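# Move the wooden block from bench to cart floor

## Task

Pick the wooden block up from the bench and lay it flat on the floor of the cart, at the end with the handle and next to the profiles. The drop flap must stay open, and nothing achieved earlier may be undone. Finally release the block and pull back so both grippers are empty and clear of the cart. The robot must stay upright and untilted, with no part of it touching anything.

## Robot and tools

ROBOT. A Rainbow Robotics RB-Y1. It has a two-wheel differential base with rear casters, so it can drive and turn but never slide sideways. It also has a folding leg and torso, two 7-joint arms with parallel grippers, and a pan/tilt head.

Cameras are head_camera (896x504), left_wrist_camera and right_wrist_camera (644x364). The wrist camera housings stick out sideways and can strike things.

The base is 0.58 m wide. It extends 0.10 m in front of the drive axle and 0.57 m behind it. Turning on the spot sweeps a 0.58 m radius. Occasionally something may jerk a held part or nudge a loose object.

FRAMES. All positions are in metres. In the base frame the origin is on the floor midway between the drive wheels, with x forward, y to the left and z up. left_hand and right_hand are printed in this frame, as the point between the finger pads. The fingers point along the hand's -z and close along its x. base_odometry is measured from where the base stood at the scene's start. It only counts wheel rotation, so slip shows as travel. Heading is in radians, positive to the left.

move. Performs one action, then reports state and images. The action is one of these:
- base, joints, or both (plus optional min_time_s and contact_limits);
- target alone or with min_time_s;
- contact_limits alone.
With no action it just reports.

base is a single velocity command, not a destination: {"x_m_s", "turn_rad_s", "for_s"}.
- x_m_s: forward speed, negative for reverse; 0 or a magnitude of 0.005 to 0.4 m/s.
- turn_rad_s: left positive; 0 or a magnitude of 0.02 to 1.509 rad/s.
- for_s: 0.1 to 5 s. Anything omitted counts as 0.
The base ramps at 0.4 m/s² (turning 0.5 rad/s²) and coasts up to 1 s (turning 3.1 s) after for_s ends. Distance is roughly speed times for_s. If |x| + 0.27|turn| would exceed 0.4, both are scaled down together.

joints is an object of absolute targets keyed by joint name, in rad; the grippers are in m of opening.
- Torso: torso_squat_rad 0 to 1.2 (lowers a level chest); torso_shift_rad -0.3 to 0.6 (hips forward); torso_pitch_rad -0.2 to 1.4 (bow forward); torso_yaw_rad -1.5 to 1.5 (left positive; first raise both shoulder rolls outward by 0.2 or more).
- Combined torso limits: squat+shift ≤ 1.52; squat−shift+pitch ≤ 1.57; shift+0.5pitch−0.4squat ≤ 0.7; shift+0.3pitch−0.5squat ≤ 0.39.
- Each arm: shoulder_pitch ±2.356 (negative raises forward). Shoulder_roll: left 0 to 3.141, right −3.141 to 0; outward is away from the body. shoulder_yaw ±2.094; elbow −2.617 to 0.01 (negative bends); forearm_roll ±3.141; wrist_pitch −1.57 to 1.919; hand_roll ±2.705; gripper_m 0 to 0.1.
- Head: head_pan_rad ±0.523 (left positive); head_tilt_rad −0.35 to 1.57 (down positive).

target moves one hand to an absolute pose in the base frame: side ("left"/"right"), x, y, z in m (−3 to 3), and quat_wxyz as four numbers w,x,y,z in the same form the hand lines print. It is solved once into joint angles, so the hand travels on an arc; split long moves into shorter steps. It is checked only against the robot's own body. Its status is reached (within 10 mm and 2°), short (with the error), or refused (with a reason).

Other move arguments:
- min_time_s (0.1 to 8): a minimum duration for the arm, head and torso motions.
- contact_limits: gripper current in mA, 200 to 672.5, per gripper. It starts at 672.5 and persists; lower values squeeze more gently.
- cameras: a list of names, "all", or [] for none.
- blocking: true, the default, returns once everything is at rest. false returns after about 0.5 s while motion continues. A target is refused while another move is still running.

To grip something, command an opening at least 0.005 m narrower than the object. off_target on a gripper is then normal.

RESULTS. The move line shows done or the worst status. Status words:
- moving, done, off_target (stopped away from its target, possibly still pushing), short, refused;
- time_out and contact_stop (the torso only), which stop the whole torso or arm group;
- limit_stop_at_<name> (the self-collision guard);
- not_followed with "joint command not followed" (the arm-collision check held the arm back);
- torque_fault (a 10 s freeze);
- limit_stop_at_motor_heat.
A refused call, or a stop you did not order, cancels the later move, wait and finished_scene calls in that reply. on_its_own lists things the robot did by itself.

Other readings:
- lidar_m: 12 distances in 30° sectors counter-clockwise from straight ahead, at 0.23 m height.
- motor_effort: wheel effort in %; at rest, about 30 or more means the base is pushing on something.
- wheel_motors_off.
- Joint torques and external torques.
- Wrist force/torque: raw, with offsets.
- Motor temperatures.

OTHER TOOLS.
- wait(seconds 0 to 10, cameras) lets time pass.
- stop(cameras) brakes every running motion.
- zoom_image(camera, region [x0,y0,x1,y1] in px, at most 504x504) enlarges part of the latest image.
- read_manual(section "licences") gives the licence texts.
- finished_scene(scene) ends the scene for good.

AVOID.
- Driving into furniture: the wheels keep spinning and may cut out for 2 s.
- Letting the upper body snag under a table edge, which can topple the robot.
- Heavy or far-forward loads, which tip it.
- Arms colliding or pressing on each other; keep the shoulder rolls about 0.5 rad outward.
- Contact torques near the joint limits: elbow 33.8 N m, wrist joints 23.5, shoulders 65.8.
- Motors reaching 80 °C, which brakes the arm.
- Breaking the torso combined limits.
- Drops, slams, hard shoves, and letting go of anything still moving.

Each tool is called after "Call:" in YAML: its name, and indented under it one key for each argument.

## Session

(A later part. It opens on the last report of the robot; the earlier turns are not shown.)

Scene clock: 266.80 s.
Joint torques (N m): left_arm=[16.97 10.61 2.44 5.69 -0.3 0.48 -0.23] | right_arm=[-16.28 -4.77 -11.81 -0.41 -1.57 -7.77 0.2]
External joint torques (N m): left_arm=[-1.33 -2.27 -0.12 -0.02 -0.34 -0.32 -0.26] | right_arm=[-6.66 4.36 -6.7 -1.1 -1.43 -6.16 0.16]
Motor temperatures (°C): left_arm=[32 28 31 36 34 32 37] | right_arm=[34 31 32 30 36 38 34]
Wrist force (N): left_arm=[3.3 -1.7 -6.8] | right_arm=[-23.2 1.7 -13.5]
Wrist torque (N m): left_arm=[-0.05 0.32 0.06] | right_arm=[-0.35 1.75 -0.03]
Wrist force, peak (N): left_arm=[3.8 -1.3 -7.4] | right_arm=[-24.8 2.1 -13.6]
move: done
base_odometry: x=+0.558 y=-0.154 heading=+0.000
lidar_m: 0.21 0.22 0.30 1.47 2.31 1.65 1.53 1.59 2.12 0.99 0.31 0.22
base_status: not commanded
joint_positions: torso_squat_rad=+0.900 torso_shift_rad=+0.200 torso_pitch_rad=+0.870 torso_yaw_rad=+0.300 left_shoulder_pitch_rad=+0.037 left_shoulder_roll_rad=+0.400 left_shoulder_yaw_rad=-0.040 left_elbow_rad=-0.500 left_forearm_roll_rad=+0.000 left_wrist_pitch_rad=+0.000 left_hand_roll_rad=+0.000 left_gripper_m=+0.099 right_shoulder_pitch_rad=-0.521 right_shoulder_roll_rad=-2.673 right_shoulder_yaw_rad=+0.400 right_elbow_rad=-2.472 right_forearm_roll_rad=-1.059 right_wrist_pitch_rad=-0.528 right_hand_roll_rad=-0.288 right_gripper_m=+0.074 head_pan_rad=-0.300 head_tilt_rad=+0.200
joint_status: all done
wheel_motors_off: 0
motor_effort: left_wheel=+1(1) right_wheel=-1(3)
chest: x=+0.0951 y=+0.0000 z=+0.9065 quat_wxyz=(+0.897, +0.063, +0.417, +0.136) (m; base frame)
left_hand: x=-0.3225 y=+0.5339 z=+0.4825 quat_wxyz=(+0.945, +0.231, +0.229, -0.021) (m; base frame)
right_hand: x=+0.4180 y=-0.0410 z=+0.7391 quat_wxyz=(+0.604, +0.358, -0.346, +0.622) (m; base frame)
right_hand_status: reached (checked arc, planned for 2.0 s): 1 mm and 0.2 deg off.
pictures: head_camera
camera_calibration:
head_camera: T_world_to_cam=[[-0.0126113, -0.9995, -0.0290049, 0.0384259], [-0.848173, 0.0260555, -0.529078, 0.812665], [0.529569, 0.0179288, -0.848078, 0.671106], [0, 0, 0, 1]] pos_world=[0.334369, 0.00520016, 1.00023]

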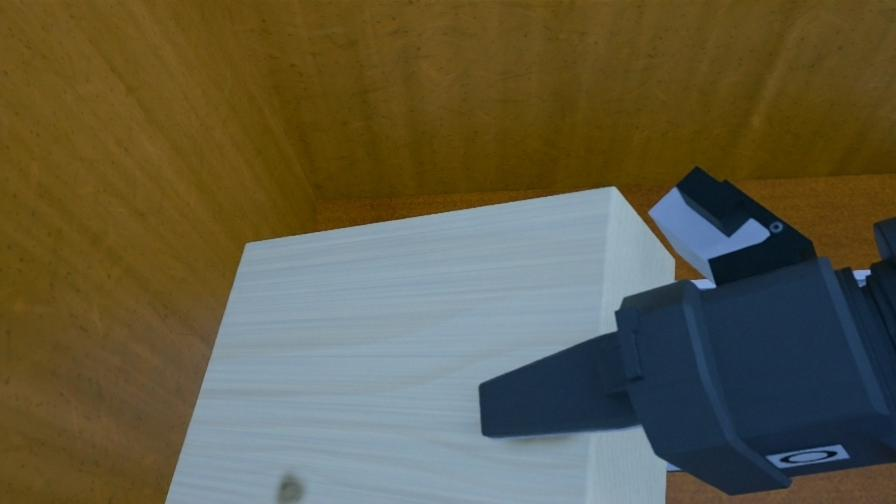

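Call:
wait:
  seconds: 0
  cameras: ["right_wrist_camera"]

Scene clock: 274.67 s.
Joint torques (N m): left_arm=[17.02 10.75 2.47 5.62 -0.1 0.42 -0.19] | right_arm=[-15.86 -4.39 -11.68 -0.26 -1.38 -7.72 0.22]
External joint torques (N m): left_arm=[-1.29 -2.13 -0.08 -0.09 -0.14 -0.38 -0.22] | right_arm=[-6.23 4.74 -6.57 -0.95 -1.24 -6.11 0.17]
Motor temperatures (°C): left_arm=[32 28 31 36 34 32 37] | right_arm=[34 31 32 30 36 39 34]
Wrist force (N): left_arm=[3.7 -1.7 -6.0] | right_arm=[-23.7 2.0 -13.7]
Wrist torque (N m): left_arm=[-0.09 0.33 0.05] | right_arm=[-0.27 1.73 -0.05]
Wrist force, peak (N): left_arm=[4.3 -1.6 -7.2] | right_arm=[-24.0 2.3 -13.9]
base_odometry: x=+0.558 y=-0.154 heading=+0.000
lidar_m: 0.21 0.23 0.32 1.48 2.30 1.65 1.54 1.58 2.11 1.01 0.32 0.23
base_status: not commanded
joint_positions: torso_squat_rad=+0.900 torso_shift_rad=+0.200 torso_pitch_rad=+0.870 torso_yaw_rad=+0.300 left_shoulder_pitch_rad=+0.037 left_shoulder_roll_rad=+0.400 left_shoulder_yaw_rad=-0.040 left_elbow_rad=-0.500 left_forearm_roll_rad=+0.000 left_wrist_pitch_rad=+0.000 left_hand_roll_rad=+0.000 left_gripper_m=+0.099 right_shoulder_pitch_rad=-0.521 right_shoulder_roll_rad=-2.673 right_shoulder_yaw_rad=+0.400 right_elbow_rad=-2.472 right_forearm_roll_rad=-1.059 right_wrist_pitch_rad=-0.528 right_hand_roll_rad=-0.288 right_gripper_m=+0.074 head_pan_rad=-0.300 head_tilt_rad=+0.200
joint_status: all done
wheel_motors_off: 0
motor_effort: left_wheel=+1(1) right_wheel=+0(3)
chest: x=+0.0951 y=+0.0000 z=+0.9065 quat_wxyz=(+0.897, +0.063, +0.417, +0.136) (m; base frame)
left_hand: x=-0.3225 y=+0.5339 z=+0.4825 quat_wxyz=(+0.945, +0.231, +0.229, -0.021) (m; base frame)
right_hand: x=+0.4180 y=-0.0410 z=+0.7391 quat_wxyz=(+0.604, +0.358, -0.346, +0.622) (m; base frame)
right_hand_status: reached (checked arc, planned for 2.0 s): 1 mm and 0.2 deg off.
pictures: right_wrist_camera
camera_calibration:
right_wrist_camera: T_world_to_cam=[[0.0421227, -0.47949, -0.876536, 0.609349], [-0.846884, -0.482619, 0.223309, 0.196228], [-0.530107, 0.732918, -0.426402, 0.638961], [0, 0, 0, 1]] pos_world=[0.479232, -0.0814252, 0.762751]

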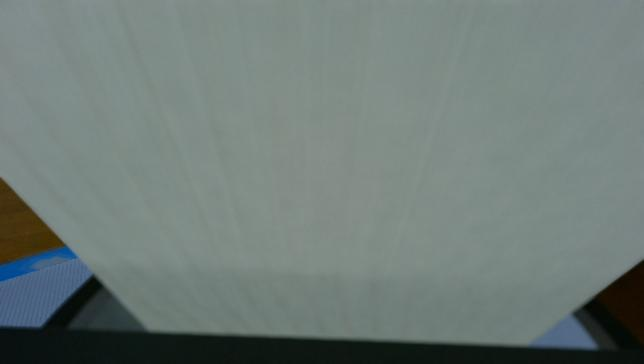

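Call:
move:
  target: {"side": "right", "x": 0.438, "y": -0.045, "z": 0.70, "quat_wxyz": [0.557, 0.427, -0.2725, 0.6585]}
  min_time_s: 2
  cameras: ["head_camera", "right_wrist_camera"]

Scene clock: 285.87 s.
Joint torques (N m): left_arm=[17 10.95 2.35 5.59 -0.2 0.54 -0.17] | right_arm=[-19.36 -6.72 -11.79 0.24 -2.23 -7.33 -0.19]
External joint torques (N m): left_arm=[-1.3 -1.94 -0.21 -0.12 -0.24 -0.25 -0.2] | right_arm=[-5.69 0.84 -6.97 -1.17 -1.78 -5.79 -0.24]
Motor temperatures (°C): left_arm=[32 28 31 36 34 32 37] | right_arm=[34 31 32 30 36 39 34]
Wrist force (N): left_arm=[3.8 -1.6 -6.9] | right_arm=[-23.3 -1.7 -13.0]
Wrist torque (N m): left_arm=[-0.09 0.33 0.04] | right_arm=[-0.50 1.77 -0.07]
Wrist force, peak (N): left_arm=[4.3 -2.2 -7.3] | right_arm=[-24.2 2.1 -13.6]
move: done
base_odometry: x=+0.558 y=-0.154 heading=+0.000
lidar_m: 0.21 0.22 0.32 1.47 2.31 1.65 1.53 1.58 2.12 1.00 0.32 0.23
base_status: not commanded
joint_positions: torso_squat_rad=+0.900 torso_shift_rad=+0.200 torso_pitch_rad=+0.870 torso_yaw_rad=+0.300 left_shoulder_pitch_rad=+0.037 left_shoulder_roll_rad=+0.400 left_shoulder_yaw_rad=-0.040 left_elbow_rad=-0.500 left_forearm_roll_rad=+0.000 left_wrist_pitch_rad=+0.000 left_hand_roll_rad=+0.000 left_gripper_m=+0.099 right_shoulder_pitch_rad=-0.137 right_shoulder_roll_rad=-2.737 right_shoulder_yaw_rad=+0.209 right_elbow_rad=-2.123 right_forearm_roll_rad=-0.776 right_wrist_pitch_rad=-0.812 right_hand_roll_rad=-0.545 right_gripper_m=+0.074 head_pan_rad=-0.300 head_tilt_rad=+0.200
joint_status: all done
wheel_motors_off: 0
motor_effort: left_wheel=+0(1) right_wheel=+0(3)
chest: x=+0.0951 y=+0.0000 z=+0.9065 quat_wxyz=(+0.897, +0.063, +0.417, +0.136) (m; base frame)
left_hand: x=-0.3225 y=+0.5339 z=+0.4825 quat_wxyz=(+0.945, +0.231, +0.229, -0.021) (m; base frame)
right_hand: x=+0.4372 y=-0.0458 z=+0.6989 quat_wxyz=(+0.559, +0.424, -0.272, +0.658) (m; base frame)
right_hand_status: reached (checked arc, planned for 2.0 s): 2 mm and 0.4 deg off.
pictures: head_camera, right_wrist_camera
camera_calibration:
head_camera: T_world_to_cam=[[-0.0126158, -0.9995, -0.0289979, 0.0384203], [-0.848169, 0.0260557, -0.529084, 0.812671], [0.529575, 0.0179203, -0.848074, 0.671104], [0, 0, 0, 1]] pos_world=[0.334367, 0.00520005, 1.00023]
right_wrist_camera: T_world_to_cam=[[0.0362412, -0.476326, -0.878522, 0.575122], [-0.703555, -0.636482, 0.316071, 0.0846117], [-0.709716, 0.606634, -0.358188, 0.660643], [0, 0, 0, 1]] pos_world=[0.507555, -0.0729695, 0.715148]

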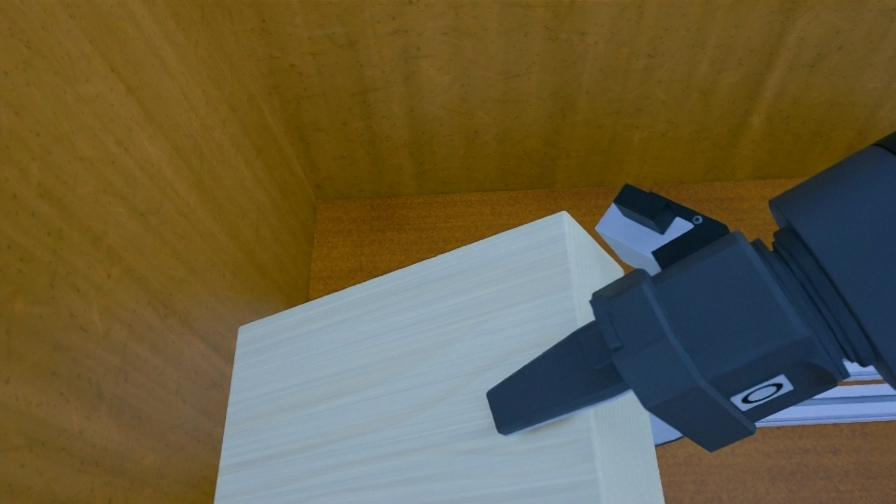

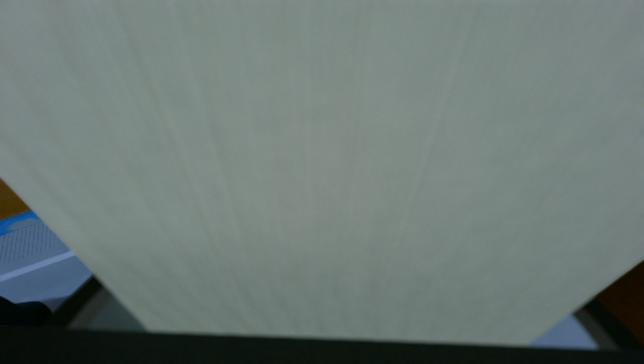

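Call:
move:
  cameras: ["head_camera","right_wrist_camera"]

Scene clock: 293.13 s.
Joint torques (N m): left_arm=[17.13 10.89 2.69 5.51 -0.22 0.44 -0.19] | right_arm=[-19.46 -6.47 -11.45 0.47 -2.3 -7.5 -0.23]
External joint torques (N m): left_arm=[-1.17 -2 0.13 -0.2 -0.26 -0.36 -0.22] | right_arm=[-5.79 1.08 -6.63 -0.94 -1.86 -5.95 -0.28]
Motor temperatures (°C): left_arm=[32 28 31 36 34 32 37] | right_arm=[35 31 32 30 36 39 34]
Wrist force (N): left_arm=[4.1 -2.3 -6.0] | right_arm=[-23.7 -0.8 -13.0]
Wrist torque (N m): left_arm=[-0.04 0.37 0.04] | right_arm=[-0.57 1.72 -0.06]
Wrist force, peak (N): left_arm=[4.0 -1.1 -7.3] | right_arm=[-24.1 -1.1 -13.6]
base_odometry: x=+0.558 y=-0.154 heading=+0.000
lidar_m: 0.21 0.22 0.32 1.48 2.30 1.65 1.53 1.58 2.13 0.99 0.32 0.23
base_status: not commanded
joint_positions: torso_squat_rad=+0.900 torso_shift_rad=+0.200 torso_pitch_rad=+0.870 torso_yaw_rad=+0.300 left_shoulder_pitch_rad=+0.037 left_shoulder_roll_rad=+0.400 left_shoulder_yaw_rad=-0.040 left_elbow_rad=-0.500 left_forearm_roll_rad=+0.000 left_wrist_pitch_rad=+0.000 left_hand_roll_rad=+0.000 left_gripper_m=+0.099 right_shoulder_pitch_rad=-0.137 right_shoulder_roll_rad=-2.737 right_shoulder_yaw_rad=+0.209 right_elbow_rad=-2.123 right_forearm_roll_rad=-0.776 right_wrist_pitch_rad=-0.812 right_hand_roll_rad=-0.545 right_gripper_m=+0.074 head_pan_rad=-0.300 head_tilt_rad=+0.200
joint_status: all done
wheel_motors_off: 0
motor_effort: left_wheel=+1(1) right_wheel=-1(3)
chest: x=+0.0951 y=+0.0000 z=+0.9065 quat_wxyz=(+0.897, +0.063, +0.417, +0.136) (m; base frame)
left_hand: x=-0.3225 y=+0.5339 z=+0.4825 quat_wxyz=(+0.945, +0.231, +0.229, -0.021) (m; base frame)
right_hand: x=+0.4372 y=-0.0458 z=+0.6989 quat_wxyz=(+0.559, +0.424, -0.272, +0.658) (m; base frame)
right_hand_status: reached (checked arc, planned for 2.0 s): 2 mm and 0.4 deg off.
pictures: head_camera, right_wrist_camera
camera_calibration:
head_camera: T_world_to_cam=[[-0.0126158, -0.9995, -0.0289978, 0.0384202], [-0.848169, 0.0260556, -0.529084, 0.812671], [0.529575, 0.0179202, -0.848074, 0.671104], [0, 0, 0, 1]] pos_world=[0.334367, 0.00520006, 1.00023]
right_wrist_camera: T_world_to_cam=[[0.0362427, -0.476327, -0.878521, 0.57512], [-0.703557, -0.636481, 0.31607, 0.0846136], [-0.709714, 0.606634, -0.358191, 0.660645], [0, 0, 0, 1]] pos_world=[0.507556, -0.0729698, 0.715148]

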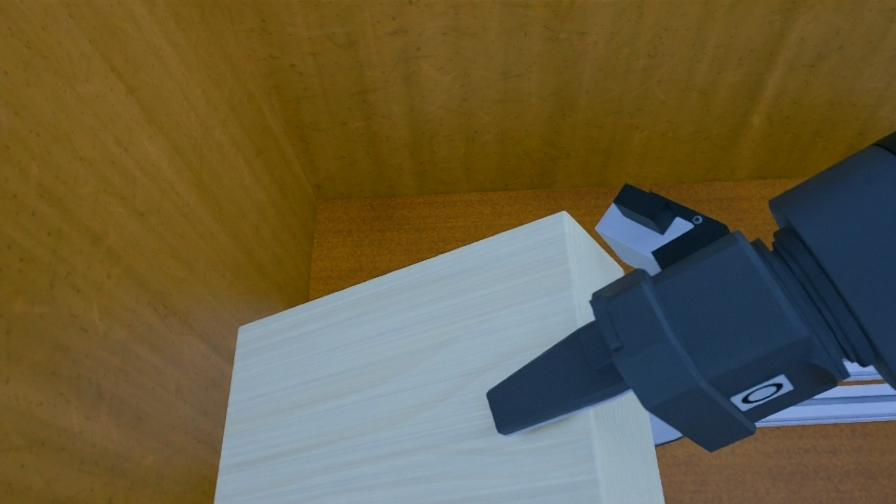

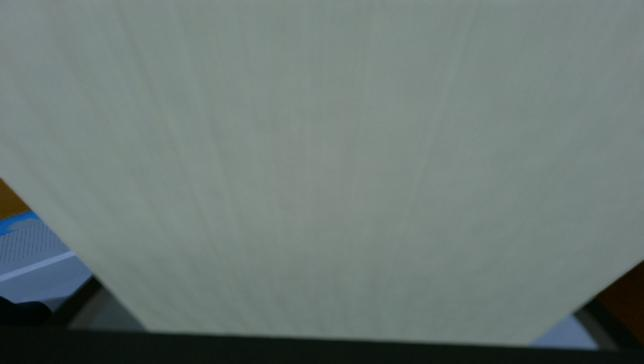

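Call:
move:
  target: {"side":"right","x":0.455,"y":-0.045,"z":0.64,"quat_wxyz":[0.5437,0.4438,-0.2523,0.6665]}
  min_time_s: 2
  cameras: ["head_camera"]

Call:
move:
  target: {"side":"right","x":0.455,"y":-0.045,"z":0.56,"quat_wxyz":[0.5437,0.4438,-0.2523,0.6665]}
  min_time_s: 2
  cameras: ["head_camera"]

Scene clock: 302.50 s.
Joint torques (N m): left_arm=[17.11 10.8 2.5 5.63 -0.15 0.6 -0.17] | right_arm=[-22.17 -1.07 -11.73 -0.39 -2.1 -7.65 0.03]
External joint torques (N m): left_arm=[-1.19 -2.08 -0.06 -0.08 -0.19 -0.2 -0.2] | right_arm=[-6.24 4.09 -6.98 -1.7 -1.65 -6.07 -0.01]
Motor temperatures (°C): left_arm=[31 28 31 36 34 32 37] | right_arm=[35 30 32 30 36 39 34]
Wrist force (N): left_arm=[3.4 -1.0 -6.6] | right_arm=[-23.3 -1.9 -12.7]
Wrist torque (N m): left_arm=[-0.18 0.29 0.07] | right_arm=[-0.65 1.79 0.00]
Wrist force, peak (N): left_arm=[4.2 -2.0 -7.7] | right_arm=[-24.3 -2.7 -12.9]
move: done
base_odometry: x=+0.558 y=-0.154 heading=+0.000
lidar_m: 0.21 0.23 0.30 1.46 2.30 1.64 1.52 1.59 2.12 1.00 0.32 0.23
base_status: not commanded
joint_positions: torso_squat_rad=+0.900 torso_shift_rad=+0.200 torso_pitch_rad=+0.870 torso_yaw_rad=+0.300 left_shoulder_pitch_rad=+0.037 left_shoulder_roll_rad=+0.400 left_shoulder_yaw_rad=-0.040 left_elbow_rad=-0.500 left_forearm_roll_rad=+0.000 left_wrist_pitch_rad=+0.000 left_hand_roll_rad=+0.000 left_gripper_m=+0.099 right_shoulder_pitch_rad=+0.206 right_shoulder_roll_rad=-2.725 right_shoulder_yaw_rad=+0.028 right_elbow_rad=-1.869 right_forearm_roll_rad=-0.729 right_wrist_pitch_rad=-0.891 right_hand_roll_rad=-0.543 right_gripper_m=+0.074 head_pan_rad=-0.300 head_tilt_rad=+0.200
joint_status: all done
wheel_motors_off: 0
motor_effort: left_wheel=+1(2) right_wheel=-1(2)
chest: x=+0.0951 y=+0.0000 z=+0.9065 quat_wxyz=(+0.897, +0.063, +0.417, +0.136) (m; base frame)
left_hand: x=-0.3225 y=+0.5339 z=+0.4825 quat_wxyz=(+0.945, +0.231, +0.229, -0.021) (m; base frame)
right_hand: x=+0.4548 y=-0.0458 z=+0.6389 quat_wxyz=(+0.545, +0.442, -0.251, +0.667) (m; base frame)
right_hand_status: reached (checked arc, planned for 2.0 s): 1 mm and 0.2 deg off.
pictures: head_camera
camera_calibration:
head_camera: T_world_to_cam=[[-0.0126153, -0.9995, -0.0289977, 0.0384203], [-0.848155, 0.0260556, -0.529106, 0.812688], [0.529597, 0.0179197, -0.84806, 0.671098], [0, 0, 0, 1]] pos_world=[0.334359, 0.00520008, 1.00024]

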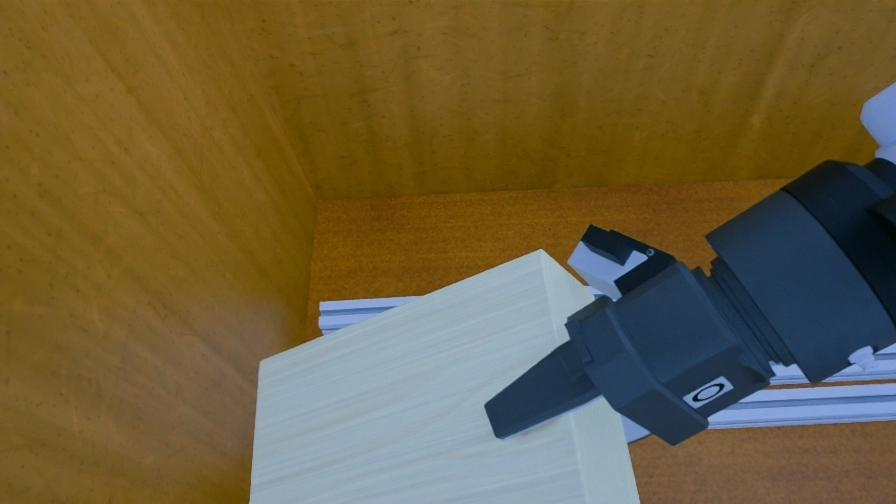

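Scene clock: 304.83 s.
Joint torques (N m): left_arm=[16.86 10.8 2.55 5.54 -0.2 0.58 -0.14] | right_arm=[-22.55 -2.26 -11.31 -1.46 -1.98 -8.05 0.2]
External joint torques (N m): left_arm=[-1.44 -2.09 -0.01 -0.17 -0.24 -0.22 -0.17] | right_arm=[-5.76 -0.66 -7.06 -2.34 -1.67 -6.41 0.16]
Motor temperatures (°C): left_arm=[31 28 31 36 34 32 37] | right_arm=[35 30 32 30 36 39 34]
Wrist force (N): left_arm=[3.8 -1.5 -6.9] | right_arm=[-23.2 -2.0 -12.7]
Wrist torque (N m): left_arm=[-0.11 0.38 0.06] | right_arm=[-0.57 1.74 -0.05]
Wrist force, peak (N): left_arm=[3.6 -1.5 -7.8] | right_arm=[-24.5 -2.9 -12.5]
move: done
base_odometry: x=+0.558 y=-0.154 heading=+0.000
lidar_m: 0.20 0.22 0.32 1.49 2.31 1.65 1.53 1.58 2.13 0.99 0.33 0.22
base_status: not commanded
joint_positions: torso_squat_rad=+0.900 torso_shift_rad=+0.200 torso_pitch_rad=+0.870 torso_yaw_rad=+0.300 left_shoulder_pitch_rad=+0.037 left_shoulder_roll_rad=+0.400 left_shoulder_yaw_rad=-0.040 left_elbow_rad=-0.500 left_forearm_roll_rad=+0.000 left_wrist_pitch_rad=+0.000 left_hand_roll_rad=+0.000 left_gripper_m=+0.099 right_shoulder_pitch_rad=+0.578 right_shoulder_roll_rad=-2.737 right_shoulder_yaw_rad=-0.151 right_elbow_rad=-1.648 right_forearm_roll_rad=-0.781 right_wrist_pitch_rad=-0.907 right_hand_roll_rad=-0.428 right_gripper_m=+0.074 head_pan_rad=-0.300 head_tilt_rad=+0.200
joint_status: all done
wheel_motors_off: 0
motor_effort: left_wheel=+1(2) right_wheel=-1(3)
chest: x=+0.0951 y=+0.0000 z=+0.9065 quat_wxyz=(+0.897, +0.063, +0.417, +0.136) (m; base frame)
left_hand: x=-0.3225 y=+0.5339 z=+0.4825 quat_wxyz=(+0.945, +0.231, +0.229, -0.021) (m; base frame)
right_hand: x=+0.4547 y=-0.0461 z=+0.5589 quat_wxyz=(+0.545, +0.442, -0.251, +0.667) (m; base frame)
right_hand_status: reached (checked arc, planned for 2.0 s): 2 mm and 0.3 deg off.
pictures: head_camera
camera_calibration:
head_camera: T_world_to_cam=[[-0.0126177, -0.9995, -0.0289945, 0.0384177], [-0.848151, 0.0260562, -0.529113, 0.812694], [0.529604, 0.0179156, -0.848056, 0.671096], [0, 0, 0, 1]] pos_world=[0.334357, 0.00519976, 1.00025]

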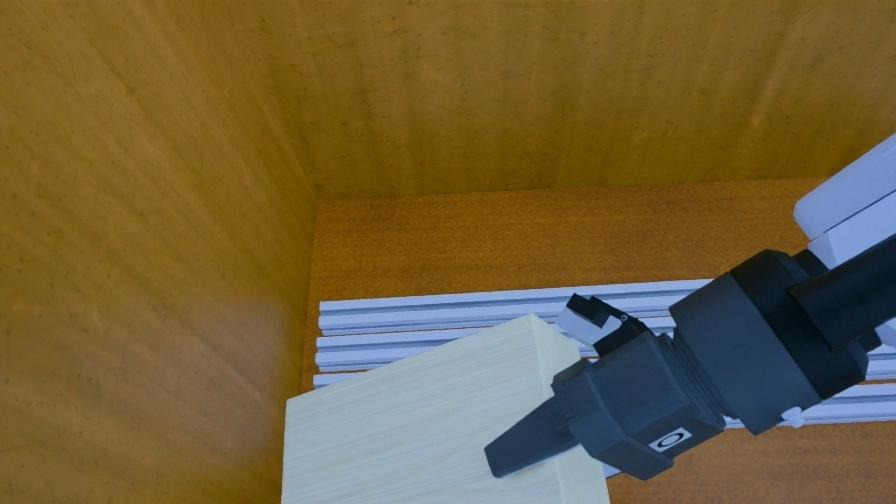

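Call:
move:
  joints: {"head_tilt_rad":0.55}
  cameras: ["head_camera"]

Scene clock: 309.93 s.
Joint torques (N m): left_arm=[16.96 10.6 2.64 5.53 -0.31 0.53 -0.18] | right_arm=[-22.57 -2.11 -11.58 -1.47 -1.88 -8 0.2]
External joint torques (N m): left_arm=[-1.34 -2.28 0.08 -0.18 -0.34 -0.26 -0.21] | right_arm=[-5.78 -0.51 -7.33 -2.34 -1.57 -6.36 0.15]
Motor temperatures (°C): left_arm=[31 28 31 36 34 32 37] | right_arm=[35 30 32 30 36 39 34]
Wrist force (N): left_arm=[3.7 -1.0 -6.1] | right_arm=[-23.6 -1.6 -12.3]
Wrist torque (N m): left_arm=[-0.13 0.36 0.06] | right_arm=[-0.65 1.72 -0.02]
Wrist force, peak (N): left_arm=[3.7 -1.4 -7.6] | right_arm=[-24.4 -2.1 -12.6]
move: done
base_odometry: x=+0.558 y=-0.154 heading=+0.000
lidar_m: 0.21 0.23 0.31 1.48 2.30 1.66 1.53 1.59 2.12 0.98 0.33 0.22
base_status: not commanded
joint_positions: torso_squat_rad=+0.900 torso_shift_rad=+0.200 torso_pitch_rad=+0.870 torso_yaw_rad=+0.300 left_shoulder_pitch_rad=+0.037 left_shoulder_roll_rad=+0.400 left_shoulder_yaw_rad=-0.040 left_elbow_rad=-0.500 left_forearm_roll_rad=+0.000 left_wrist_pitch_rad=+0.000 left_hand_roll_rad=+0.000 left_gripper_m=+0.099 right_shoulder_pitch_rad=+0.578 right_shoulder_roll_rad=-2.737 right_shoulder_yaw_rad=-0.151 right_elbow_rad=-1.648 right_forearm_roll_rad=-0.781 right_wrist_pitch_rad=-0.907 right_hand_roll_rad=-0.428 right_gripper_m=+0.074 head_pan_rad=-0.300 head_tilt_rad=+0.550
joint_status: all done
wheel_motors_off: 0
motor_effort: left_wheel=+0(1) right_wheel=+0(3)
chest: x=+0.0951 y=+0.0000 z=+0.9065 quat_wxyz=(+0.897, +0.063, +0.417, +0.136) (m; base frame)
left_hand: x=-0.3225 y=+0.5339 z=+0.4825 quat_wxyz=(+0.945, +0.231, +0.229, -0.021) (m; base frame)
right_hand: x=+0.4547 y=-0.0461 z=+0.5589 quat_wxyz=(+0.545, +0.442, -0.251, +0.667) (m; base frame)
pictures: head_camera
camera_calibration:
head_camera: T_world_to_cam=[[-0.0217818, -0.9995, -0.0229098, 0.0346111], [-0.97815, 0.0260443, -0.206262, 0.517549], [0.206756, 0.0179165, -0.978229, 0.888241], [0, 0, 0, 1]] pos_world=[0.323345, 0.00520048, 0.976446]

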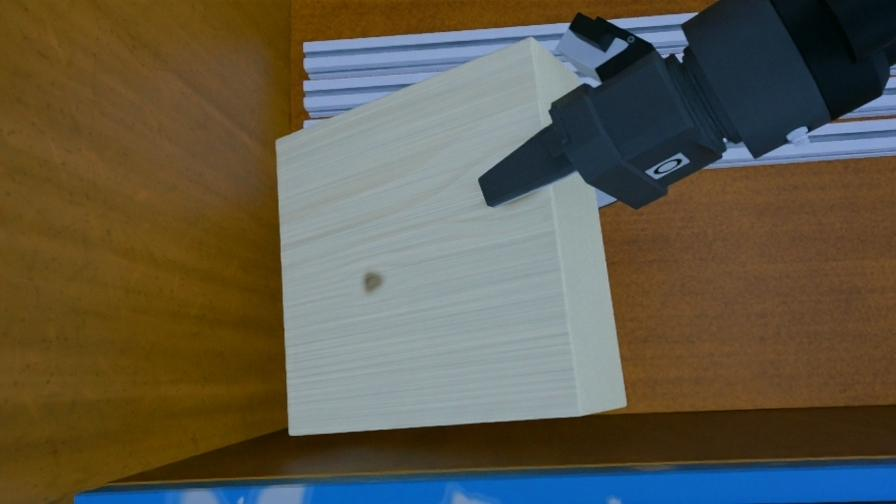

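Call:
move:
  target: {"side":"right","x":0.452,"y":-0.018,"z":0.50,"quat_wxyz":[0.5521,0.4333,-0.2651,0.6616]}
  min_time_s: 2
  cameras: []

Call:
move:
  target: {"side":"right","x":0.452,"y":-0.015,"z":0.43,"quat_wxyz":[0.5521,0.4333,-0.2651,0.6616]}
  min_time_s: 2
  cameras: ["head_camera"]

Scene clock: 317.87 s.
Joint torques (N m): left_arm=[16.85 10.93 2.87 5.62 -0.18 0.55 -0.22] | right_arm=[-23.21 -0.17 -11.92 -1.44 -1.39 -7.88 0.12]
External joint torques (N m): left_arm=[-1.45 -1.95 0.31 -0.09 -0.22 -0.25 -0.25] | right_arm=[-5.81 -1.13 -7.82 -2.14 -1.19 -6.21 0.08]
Motor temperatures (°C): left_arm=[31 28 31 36 34 32 37] | right_arm=[35 30 32 30 36 39 34]
Wrist force (N): left_arm=[3.7 -1.5 -6.0] | right_arm=[-23.8 -1.7 -12.5]
Wrist torque (N m): left_arm=[-0.11 0.34 0.06] | right_arm=[-0.51 1.74 -0.03]
Wrist force, peak (N): left_arm=[3.7 -2.1 -7.6] | right_arm=[-24.2 -2.1 -13.1]
move: done
base_odometry: x=+0.558 y=-0.154 heading=+0.000
lidar_m: 0.21 0.23 0.30 1.46 2.32 1.65 1.53 1.59 2.13 1.00 0.32 0.23
base_status: not commanded
joint_positions: torso_squat_rad=+0.900 torso_shift_rad=+0.200 torso_pitch_rad=+0.870 torso_yaw_rad=+0.300 left_shoulder_pitch_rad=+0.037 left_shoulder_roll_rad=+0.400 left_shoulder_yaw_rad=-0.040 left_elbow_rad=-0.500 left_forearm_roll_rad=+0.000 left_wrist_pitch_rad=+0.000 left_hand_roll_rad=+0.000 left_gripper_m=+0.099 right_shoulder_pitch_rad=+0.848 right_shoulder_roll_rad=-2.824 right_shoulder_yaw_rad=-0.307 right_elbow_rad=-1.477 right_forearm_roll_rad=-0.903 right_wrist_pitch_rad=-0.876 right_hand_roll_rad=-0.337 right_gripper_m=+0.074 head_pan_rad=-0.300 head_tilt_rad=+0.550
joint_status: all done
wheel_motors_off: 0
motor_effort: left_wheel=+1(2) right_wheel=+0(3)
chest: x=+0.0951 y=+0.0000 z=+0.9065 quat_wxyz=(+0.897, +0.063, +0.417, +0.136) (m; base frame)
left_hand: x=-0.3225 y=+0.5339 z=+0.4825 quat_wxyz=(+0.945, +0.231, +0.229, -0.021) (m; base frame)
right_hand: x=+0.4517 y=-0.0193 z=+0.4988 quat_wxyz=(+0.553, +0.432, -0.264, +0.662) (m; base frame)
right_hand_status: reached (checked arc, planned for 2.0 s): 2 mm and 0.2 deg off.
pictures: none
No camera images: "cameras" was empty.

Scene clock: 320.20 s.
Joint torques (N m): left_arm=[16.92 11.1 2.61 5.72 -0.23 0.58 -0.18] | right_arm=[-9.47 -1.32 -1.44 -1.81 0.21 0.47 -3.48]
External joint torques (N m): left_arm=[-1.37 -1.78 0.06 0.02 -0.27 -0.22 -0.21] | right_arm=[8.01 -4.25 1.64 -3.48 0.51 2.12 -3.53]
Motor temperatures (°C): left_arm=[31 28 31 36 34 32 37] | right_arm=[35 30 32 30 36 39 34]
Wrist force (N): left_arm=[4.0 -1.7 -6.5] | right_arm=[-0.1 2.3 8.0]
Wrist torque (N m): left_arm=[-0.10 0.41 0.05] | right_arm=[-2.87 -1.97 3.24]
Wrist force, peak (N): left_arm=[4.3 -1.9 -7.5] | right_arm=[-25.0 -1.9 -11.9]
move: done
base_odometry: x=+0.558 y=-0.154 heading=+0.000
lidar_m: 0.21 0.22 0.30 1.48 2.30 1.64 1.54 1.58 2.13 0.99 0.33 0.22
base_status: not commanded
joint_positions: torso_squat_rad=+0.900 torso_shift_rad=+0.200 torso_pitch_rad=+0.869 torso_yaw_rad=+0.300 left_shoulder_pitch_rad=+0.037 left_shoulder_roll_rad=+0.400 left_shoulder_yaw_rad=-0.040 left_elbow_rad=-0.500 left_forearm_roll_rad=+0.000 left_wrist_pitch_rad=+0.000 left_hand_roll_rad=+0.000 left_gripper_m=+0.099 right_shoulder_pitch_rad=+1.144 right_shoulder_roll_rad=-2.957 right_shoulder_yaw_rad=-0.381 right_elbow_rad=-1.109 right_forearm_roll_rad=-0.954 right_wrist_pitch_rad=-0.997 right_hand_roll_rad=-0.363 right_gripper_m=+0.075 head_pan_rad=-0.300 head_tilt_rad=+0.550
joint_status: all done
wheel_motors_off: 0
motor_effort: left_wheel=-2(2) right_wheel=+4(6)
chest: x=+0.0947 y=+0.0000 z=+0.9067 quat_wxyz=(+0.897, +0.063, +0.416, +0.135) (m; base frame)
left_hand: x=-0.3225 y=+0.5339 z=+0.4824 quat_wxyz=(+0.945, +0.231, +0.229, -0.021) (m; base frame)
right_hand: x=+0.4532 y=-0.0150 z=+0.4314 quat_wxyz=(+0.552, +0.431, -0.267, +0.662) (m; base frame)
right_hand_status: reached (checked arc, planned for 2.0 s): 2 mm and 0.3 deg off.
pictures: head_camera
camera_calibration:
head_camera: T_world_to_cam=[[-0.0219118, -0.999497, -0.0229276, 0.0345986], [-0.977996, 0.0261882, -0.206974, 0.517816], [0.20747, 0.0178879, -0.978078, 0.888274], [0, 0, 0, 1]] pos_world=[0.32289, 0.00513106, 0.976769]

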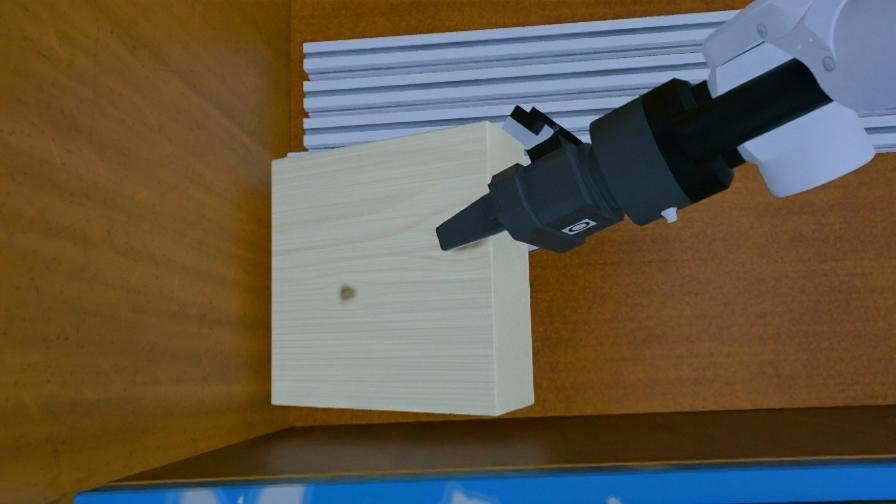

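Call:
move:
  target: {"side":"right","x":0.448,"y":-0.030,"z":0.455,"quat_wxyz":[0.5521,0.4333,-0.2651,0.6616]}
  min_time_s: 1
  cameras: ["head_camera"]

Scene clock: 325.73 s.
Joint torques (N m): left_arm=[16.96 10.77 2.5 5.62 -0.27 0.46 -0.19] | right_arm=[-25.52 3.82 -8.28 -1.71 -1.1 -8.17 0.47]
External joint torques (N m): left_arm=[-1.34 -2.11 -0.06 -0.08 -0.31 -0.34 -0.22] | right_arm=[-8.47 1.29 -5.04 -2.82 -0.88 -6.48 0.42]
Motor temperatures (°C): left_arm=[31 28 31 36 34 32 37] | right_arm=[35 30 32 30 35 39 34]
Wrist force (N): left_arm=[4.0 -0.9 -5.9] | right_arm=[-24.0 -1.9 -13.0]
Wrist torque (N m): left_arm=[-0.22 0.36 0.02] | right_arm=[-0.49 1.79 -0.19]
Wrist force, peak (N): left_arm=[3.6 -1.1 -7.4] | right_arm=[-25.0 -1.2 -12.9]
move: done
base_odometry: x=+0.558 y=-0.154 heading=+0.000
lidar_m: 0.22 0.23 0.30 1.49 2.29 1.66 1.53 1.59 2.12 1.00 0.32 0.22
base_status: not commanded
joint_positions: torso_squat_rad=+0.900 torso_shift_rad=+0.200 torso_pitch_rad=+0.870 torso_yaw_rad=+0.300 left_shoulder_pitch_rad=+0.037 left_shoulder_roll_rad=+0.400 left_shoulder_yaw_rad=-0.040 left_elbow_rad=-0.500 left_forearm_roll_rad=+0.000 left_wrist_pitch_rad=+0.000 left_hand_roll_rad=+0.000 left_gripper_m=+0.099 right_shoulder_pitch_rad=+1.043 right_shoulder_roll_rad=-2.879 right_shoulder_yaw_rad=-0.344 right_elbow_rad=-1.268 right_forearm_roll_rad=-0.929 right_wrist_pitch_rad=-0.967 right_hand_roll_rad=-0.323 right_gripper_m=+0.074 head_pan_rad=-0.300 head_tilt_rad=+0.550
joint_status: all done
wheel_motors_off: 0
motor_effort: left_wheel=+0(2) right_wheel=-1(4)
chest: x=+0.0950 y=+0.0000 z=+0.9066 quat_wxyz=(+0.897, +0.063, +0.417, +0.136) (m; base frame)
left_hand: x=-0.3225 y=+0.5339 z=+0.4824 quat_wxyz=(+0.945, +0.231, +0.229, -0.021) (m; base frame)
right_hand: x=+0.4474 y=-0.0310 z=+0.4534 quat_wxyz=(+0.553, +0.433, -0.263, +0.662) (m; base frame)
right_hand_status: reached (checked arc, planned for 1.0 s): 2 mm and 0.2 deg off.
pictures: head_camera
camera_calibration:
head_camera: T_world_to_cam=[[-0.0217903, -0.999501, -0.0228763, 0.0345893], [-0.978113, 0.0260489, -0.206436, 0.517624], [0.206929, 0.0178774, -0.978193, 0.888238], [0, 0, 0, 1]] pos_world=[0.323247, 0.00520918, 0.976516]

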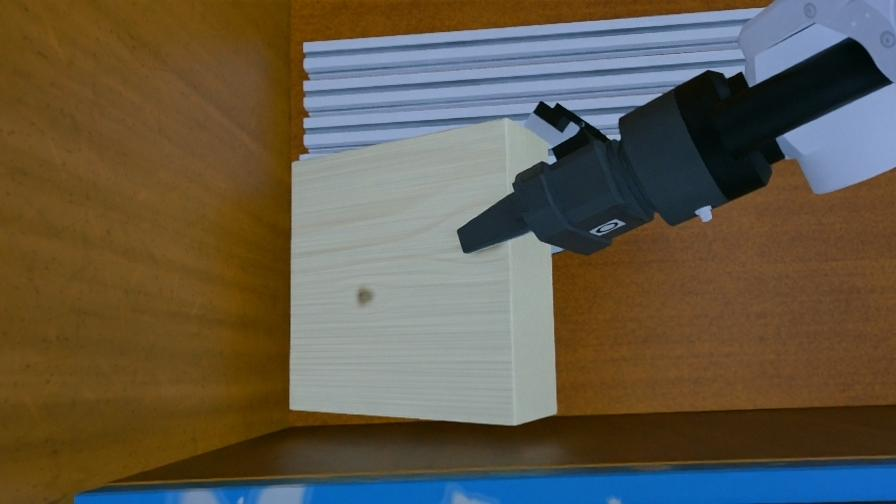

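Call:
move:
  target: {"side":"right","x":0.452,"y":-0.033,"z":0.435,"quat_wxyz":[0.5367,0.4523,-0.2418,0.6705]}
  min_time_s: 1.5
  cameras: ["head_camera"]

Call:
move:
  target: {"side":"right","x":0.452,"y":-0.033,"z":0.415,"quat_wxyz":[0.5367,0.4523,-0.2418,0.6705]}
  min_time_s: 1
  cameras: ["head_camera"]

Scene clock: 332.60 s.
Joint torques (N m): left_arm=[16.94 10.7 2.66 5.67 -0.18 0.47 -0.18] | right_arm=[-23.69 1.5 -6.78 1.18 -1.96 -7.94 -0.17]
External joint torques (N m): left_arm=[-1.36 -2.18 0.11 -0.03 -0.22 -0.33 -0.21] | right_arm=[-6.2 -1.68 -4.17 -0.91 -1.58 -6.29 -0.21]
Motor temperatures (°C): left_arm=[31 28 31 36 34 32 37] | right_arm=[35 30 32 30 35 39 34]
Wrist force (N): left_arm=[3.7 -1.2 -6.5] | right_arm=[-23.7 -3.1 -12.5]
Wrist torque (N m): left_arm=[-0.16 0.35 0.08] | right_arm=[-0.51 1.75 -0.20]
Wrist force, peak (N): left_arm=[3.8 -1.8 -7.4] | right_arm=[-24.3 -1.9 -13.0]
move: done
base_odometry: x=+0.558 y=-0.154 heading=+0.000
lidar_m: 0.21 0.21 0.31 1.48 2.30 1.65 1.54 1.57 2.12 0.99 0.32 0.23
base_status: not commanded
joint_positions: torso_squat_rad=+0.900 torso_shift_rad=+0.200 torso_pitch_rad=+0.870 torso_yaw_rad=+0.300 left_shoulder_pitch_rad=+0.037 left_shoulder_roll_rad=+0.400 left_shoulder_yaw_rad=-0.040 left_elbow_rad=-0.500 left_forearm_roll_rad=+0.000 left_wrist_pitch_rad=+0.000 left_hand_roll_rad=+0.000 left_gripper_m=+0.099 right_shoulder_pitch_rad=+1.149 right_shoulder_roll_rad=-2.959 right_shoulder_yaw_rad=-0.335 right_elbow_rad=-1.040 right_forearm_roll_rad=-0.884 right_wrist_pitch_rad=-1.092 right_hand_roll_rad=-0.437 right_gripper_m=+0.074 head_pan_rad=-0.300 head_tilt_rad=+0.550
joint_status: all done
wheel_motors_off: 0
motor_effort: left_wheel=+0(1) right_wheel=+0(3)
chest: x=+0.0950 y=+0.0000 z=+0.9065 quat_wxyz=(+0.897, +0.063, +0.417, +0.136) (m; base frame)
left_hand: x=-0.3225 y=+0.5339 z=+0.4824 quat_wxyz=(+0.945, +0.231, +0.229, -0.021) (m; base frame)
right_hand: x=+0.4511 y=-0.0341 z=+0.4343 quat_wxyz=(+0.538, +0.449, -0.241, +0.671) (m; base frame)
right_hand_status: reached (checked arc, planned for 1.5 s): 2 mm and 0.4 deg off.
pictures: head_camera
camera_calibration:
head_camera: T_world_to_cam=[[-0.0217904, -0.999501, -0.0228746, 0.0345887], [-0.978115, 0.0260485, -0.206426, 0.517621], [0.206919, 0.0178759, -0.978195, 0.888238], [0, 0, 0, 1]] pos_world=[0.323254, 0.00521025, 0.976511]

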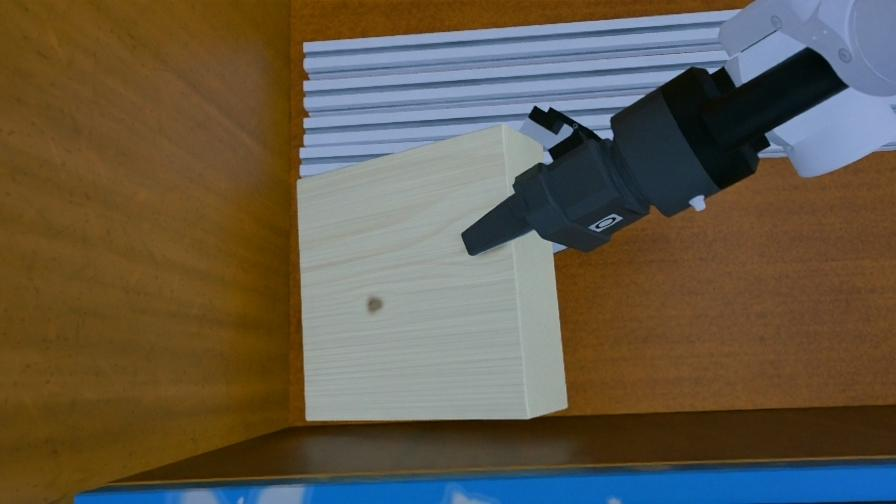

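Scene clock: 333.93 s.
Joint torques (N m): left_arm=[16.73 10.43 2.52 5.58 -0.18 0.5 -0.21] | right_arm=[-9.69 1.42 0.23 1.07 2.56 1.51 -0.65]
External joint torques (N m): left_arm=[-1.56 -2.46 -0.04 -0.12 -0.22 -0.3 -0.24] | right_arm=[7.63 -2.29 2.54 -1.58 3.04 3.13 -0.69]
Motor temperatures (°C): left_arm=[31 28 31 36 34 32 37] | right_arm=[35 30 32 30 35 39 34]
Wrist force (N): left_arm=[3.3 -2.2 -6.5] | right_arm=[-0.1 -5.2 5.1]
Wrist torque (N m): left_arm=[-0.03 0.28 0.07] | right_arm=[-0.88 -3.26 0.17]
Wrist force, peak (N): left_arm=[4.2 -1.9 -7.1] | right_arm=[9.5 1.5 30.4]
move: done
base_odometry: x=+0.558 y=-0.154 heading=+0.000
lidar_m: 0.20 0.21 0.31 1.48 2.32 1.65 1.53 1.59 2.13 1.00 0.31 0.22
base_status: not commanded
joint_positions: torso_squat_rad=+0.900 torso_shift_rad=+0.200 torso_pitch_rad=+0.869 torso_yaw_rad=+0.300 left_shoulder_pitch_rad=+0.037 left_shoulder_roll_rad=+0.400 left_shoulder_yaw_rad=-0.040 left_elbow_rad=-0.500 left_forearm_roll_rad=+0.000 left_wrist_pitch_rad=+0.000 left_hand_roll_rad=+0.000 left_gripper_m=+0.099 right_shoulder_pitch_rad=+1.254 right_shoulder_roll_rad=-3.006 right_shoulder_yaw_rad=-0.357 right_elbow_rad=-0.874 right_forearm_roll_rad=-0.898 right_wrist_pitch_rad=-1.150 right_hand_roll_rad=-0.474 right_gripper_m=+0.074 head_pan_rad=-0.300 head_tilt_rad=+0.550
joint_status: all done
wheel_motors_off: 0
motor_effort: left_wheel=-4(5) right_wheel=+2(3)
chest: x=+0.0947 y=+0.0000 z=+0.9067 quat_wxyz=(+0.897, +0.063, +0.416, +0.136) (m; base frame)
left_hand: x=-0.3225 y=+0.5339 z=+0.4824 quat_wxyz=(+0.945, +0.231, +0.229, -0.021) (m; base frame)
right_hand: x=+0.4531 y=-0.0326 z=+0.4164 quat_wxyz=(+0.537, +0.451, -0.244, +0.670) (m; base frame)
right_hand_status: reached (checked arc, planned for 1.0 s): 2 mm and 0.3 deg off.
pictures: head_camera
camera_calibration:
head_camera: T_world_to_cam=[[-0.0218753, -0.999498, -0.0229368, 0.0346156], [-0.978024, 0.026152, -0.206843, 0.51777], [0.207339, 0.017908, -0.978105, 0.888267], [0, 0, 0, 1]] pos_world=[0.322976, 0.00515041, 0.97671]

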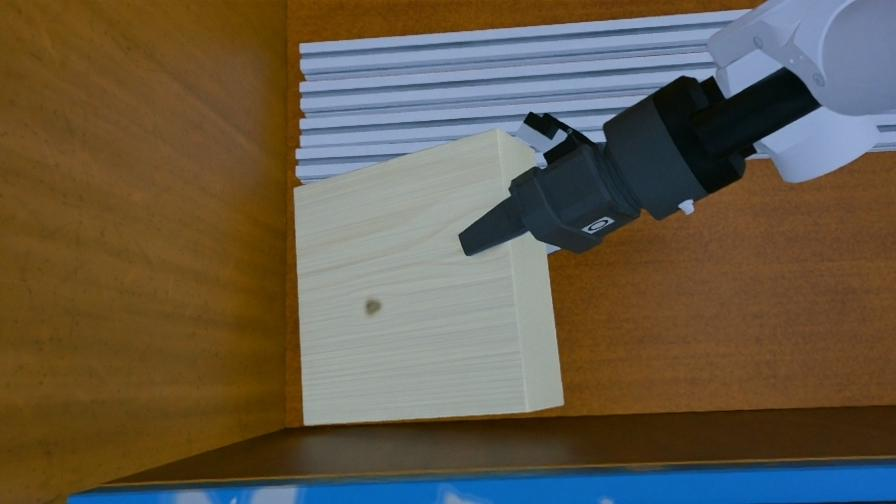

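Call:
move:
  target: {"side":"right","x":0.456,"y":-0.0426,"z":0.4045,"quat_wxyz":[0.518,0.474,-0.2615,0.6621]}
  min_time_s: 1.5
  cameras: []

Call:
move:
  target: {"side":"right","x":0.457,"y":-0.0515,"z":0.391,"quat_wxyz":[0.5014,0.4926,-0.2839,0.6521]}
  min_time_s: 1.5
  cameras: ["head_camera"]

Scene clock: 354.23 s.
Joint torques (N m): left_arm=[16.81 10.53 2.72 5.77 -0.21 0.66 -0.25] | right_arm=[-15.51 1.34 -3.1 3.34 0.01 -3.22 -0.16]
External joint torques (N m): left_arm=[-1.48 -2.36 0.17 0.07 -0.25 -0.14 -0.28] | right_arm=[0.8 -3.64 -1.42 -0.55 0.73 -1.6 -0.2]
Motor temperatures (°C): left_arm=[31 28 31 36 34 32 37] | right_arm=[34 30 32 30 36 38 34]
Wrist force (N): left_arm=[3.0 -1.8 -6.7] | right_arm=[-12.1 -3.6 0.9]
Wrist torque (N m): left_arm=[-0.08 0.26 0.07] | right_arm=[-0.74 -0.66 -0.05]
Wrist force, peak (N): left_arm=[3.6 -2.3 -7.6] | right_arm=[-12.7 -4.3 -0.5]
move: done
base_odometry: x=+0.558 y=-0.154 heading=+0.000
lidar_m: 0.21 0.23 0.31 1.47 2.30 1.65 1.53 1.58 2.13 1.00 0.33 0.23
base_status: not commanded
joint_positions: torso_squat_rad=+0.900 torso_shift_rad=+0.200 torso_pitch_rad=+0.869 torso_yaw_rad=+0.300 left_shoulder_pitch_rad=+0.037 left_shoulder_roll_rad=+0.400 left_shoulder_yaw_rad=-0.040 left_elbow_rad=-0.500 left_forearm_roll_rad=+0.000 left_wrist_pitch_rad=+0.000 left_hand_roll_rad=+0.000 left_gripper_m=+0.099 right_shoulder_pitch_rad=+1.463 right_shoulder_roll_rad=-3.061 right_shoulder_yaw_rad=-0.398 right_elbow_rad=-0.509 right_forearm_roll_rad=-0.914 right_wrist_pitch_rad=-1.350 right_hand_roll_rad=-0.557 right_gripper_m=+0.074 head_pan_rad=-0.300 head_tilt_rad=+0.550
joint_status: all done
wheel_motors_off: 0
motor_effort: left_wheel=+0(4) right_wheel=+0(4)
chest: x=+0.0948 y=+0.0000 z=+0.9066 quat_wxyz=(+0.897, +0.063, +0.416, +0.136) (m; base frame)
left_hand: x=-0.3225 y=+0.5339 z=+0.4824 quat_wxyz=(+0.945, +0.231, +0.229, -0.021) (m; base frame)
right_hand: x=+0.4561 y=-0.0430 z=+0.4048 quat_wxyz=(+0.520, +0.471, -0.262, +0.663) (m; base frame)
right_hand_status: reached (checked arc, planned for 1.5 s): 1 mm and 0.5 deg off.
pictures: none
No camera images: "cameras" was empty.

Scene clock: 356.07 s.
Joint torques (N m): left_arm=[16.73 10.59 2.82 5.7 -0.17 0.42 -0.24] | right_arm=[-10.33 3.66 -0.5 4.58 0.86 2.4 -0.91]
External joint torques (N m): left_arm=[-1.56 -2.29 0.26 0 -0.21 -0.38 -0.27] | right_arm=[4.72 -2.03 0.88 -0.06 1.72 3.96 -0.96]
Motor temperatures (°C): left_arm=[31 28 31 36 34 32 37] | right_arm=[34 30 32 30 36 38 34]
Wrist force (N): left_arm=[4.7 -1.7 -6.4] | right_arm=[-0.5 2.1 11.4]
Wrist torque (N m): left_arm=[-0.09 0.48 0.04] | right_arm=[0.09 -3.09 0.73]
Wrist force, peak (N): left_arm=[3.7 -1.7 -7.7] | right_arm=[-17.1 -0.4 -1.6]
move: short
base_odometry: x=+0.558 y=-0.154 heading=+0.000
lidar_m: 0.20 0.22 0.31 1.47 2.30 1.65 1.53 1.59 2.11 1.00 0.31 0.21
base_status: not commanded
joint_positions: torso_squat_rad=+0.900 torso_shift_rad=+0.200 torso_pitch_rad=+0.869 torso_yaw_rad=+0.300 left_shoulder_pitch_rad=+0.037 left_shoulder_roll_rad=+0.400 left_shoulder_yaw_rad=-0.040 left_elbow_rad=-0.500 left_forearm_roll_rad=+0.000 left_wrist_pitch_rad=+0.000 left_hand_roll_rad=+0.000 left_gripper_m=+0.099 right_shoulder_pitch_rad=+1.616 right_shoulder_roll_rad=-3.098 right_shoulder_yaw_rad=-0.441 right_elbow_rad=-0.267 right_forearm_roll_rad=-0.960 right_wrist_pitch_rad=-1.412 right_hand_roll_rad=-0.589 right_gripper_m=+0.076 head_pan_rad=-0.300 head_tilt_rad=+0.550
joint_status: all done
wheel_motors_off: 0
motor_effort: left_wheel=+0(2) right_wheel=+0(3)
chest: x=+0.0948 y=+0.0000 z=+0.9066 quat_wxyz=(+0.897, +0.063, +0.416, +0.136) (m; base frame)
left_hand: x=-0.3225 y=+0.5339 z=+0.4824 quat_wxyz=(+0.945, +0.231, +0.229, -0.021) (m; base frame)
right_hand: x=+0.4574 y=-0.0514 z=+0.3922 quat_wxyz=(+0.523, +0.458, -0.286, +0.660) (m; base frame)
right_hand_status: short (checked arc, as near as the solve gets, planned for 1.5 s): 1 mm and 4.8 deg off. The place is met; only the turn is off.
pictures: head_camera
camera_calibration:
head_camera: T_world_to_cam=[[-0.0218395, -0.9995, -0.0228817, 0.0345826], [-0.978046, 0.0261038, -0.206748, 0.517735], [0.207242, 0.0178641, -0.978127, 0.888265], [0, 0, 0, 1]] pos_world=[0.323039, 0.00518235, 0.976668]

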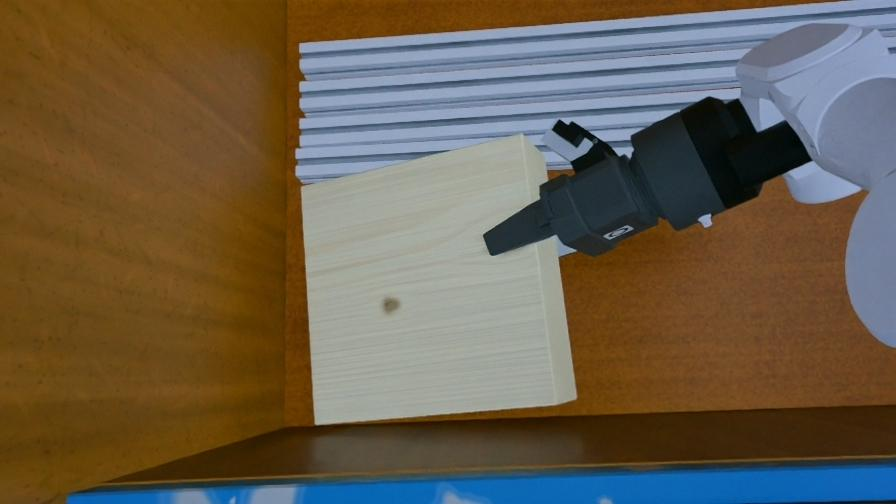

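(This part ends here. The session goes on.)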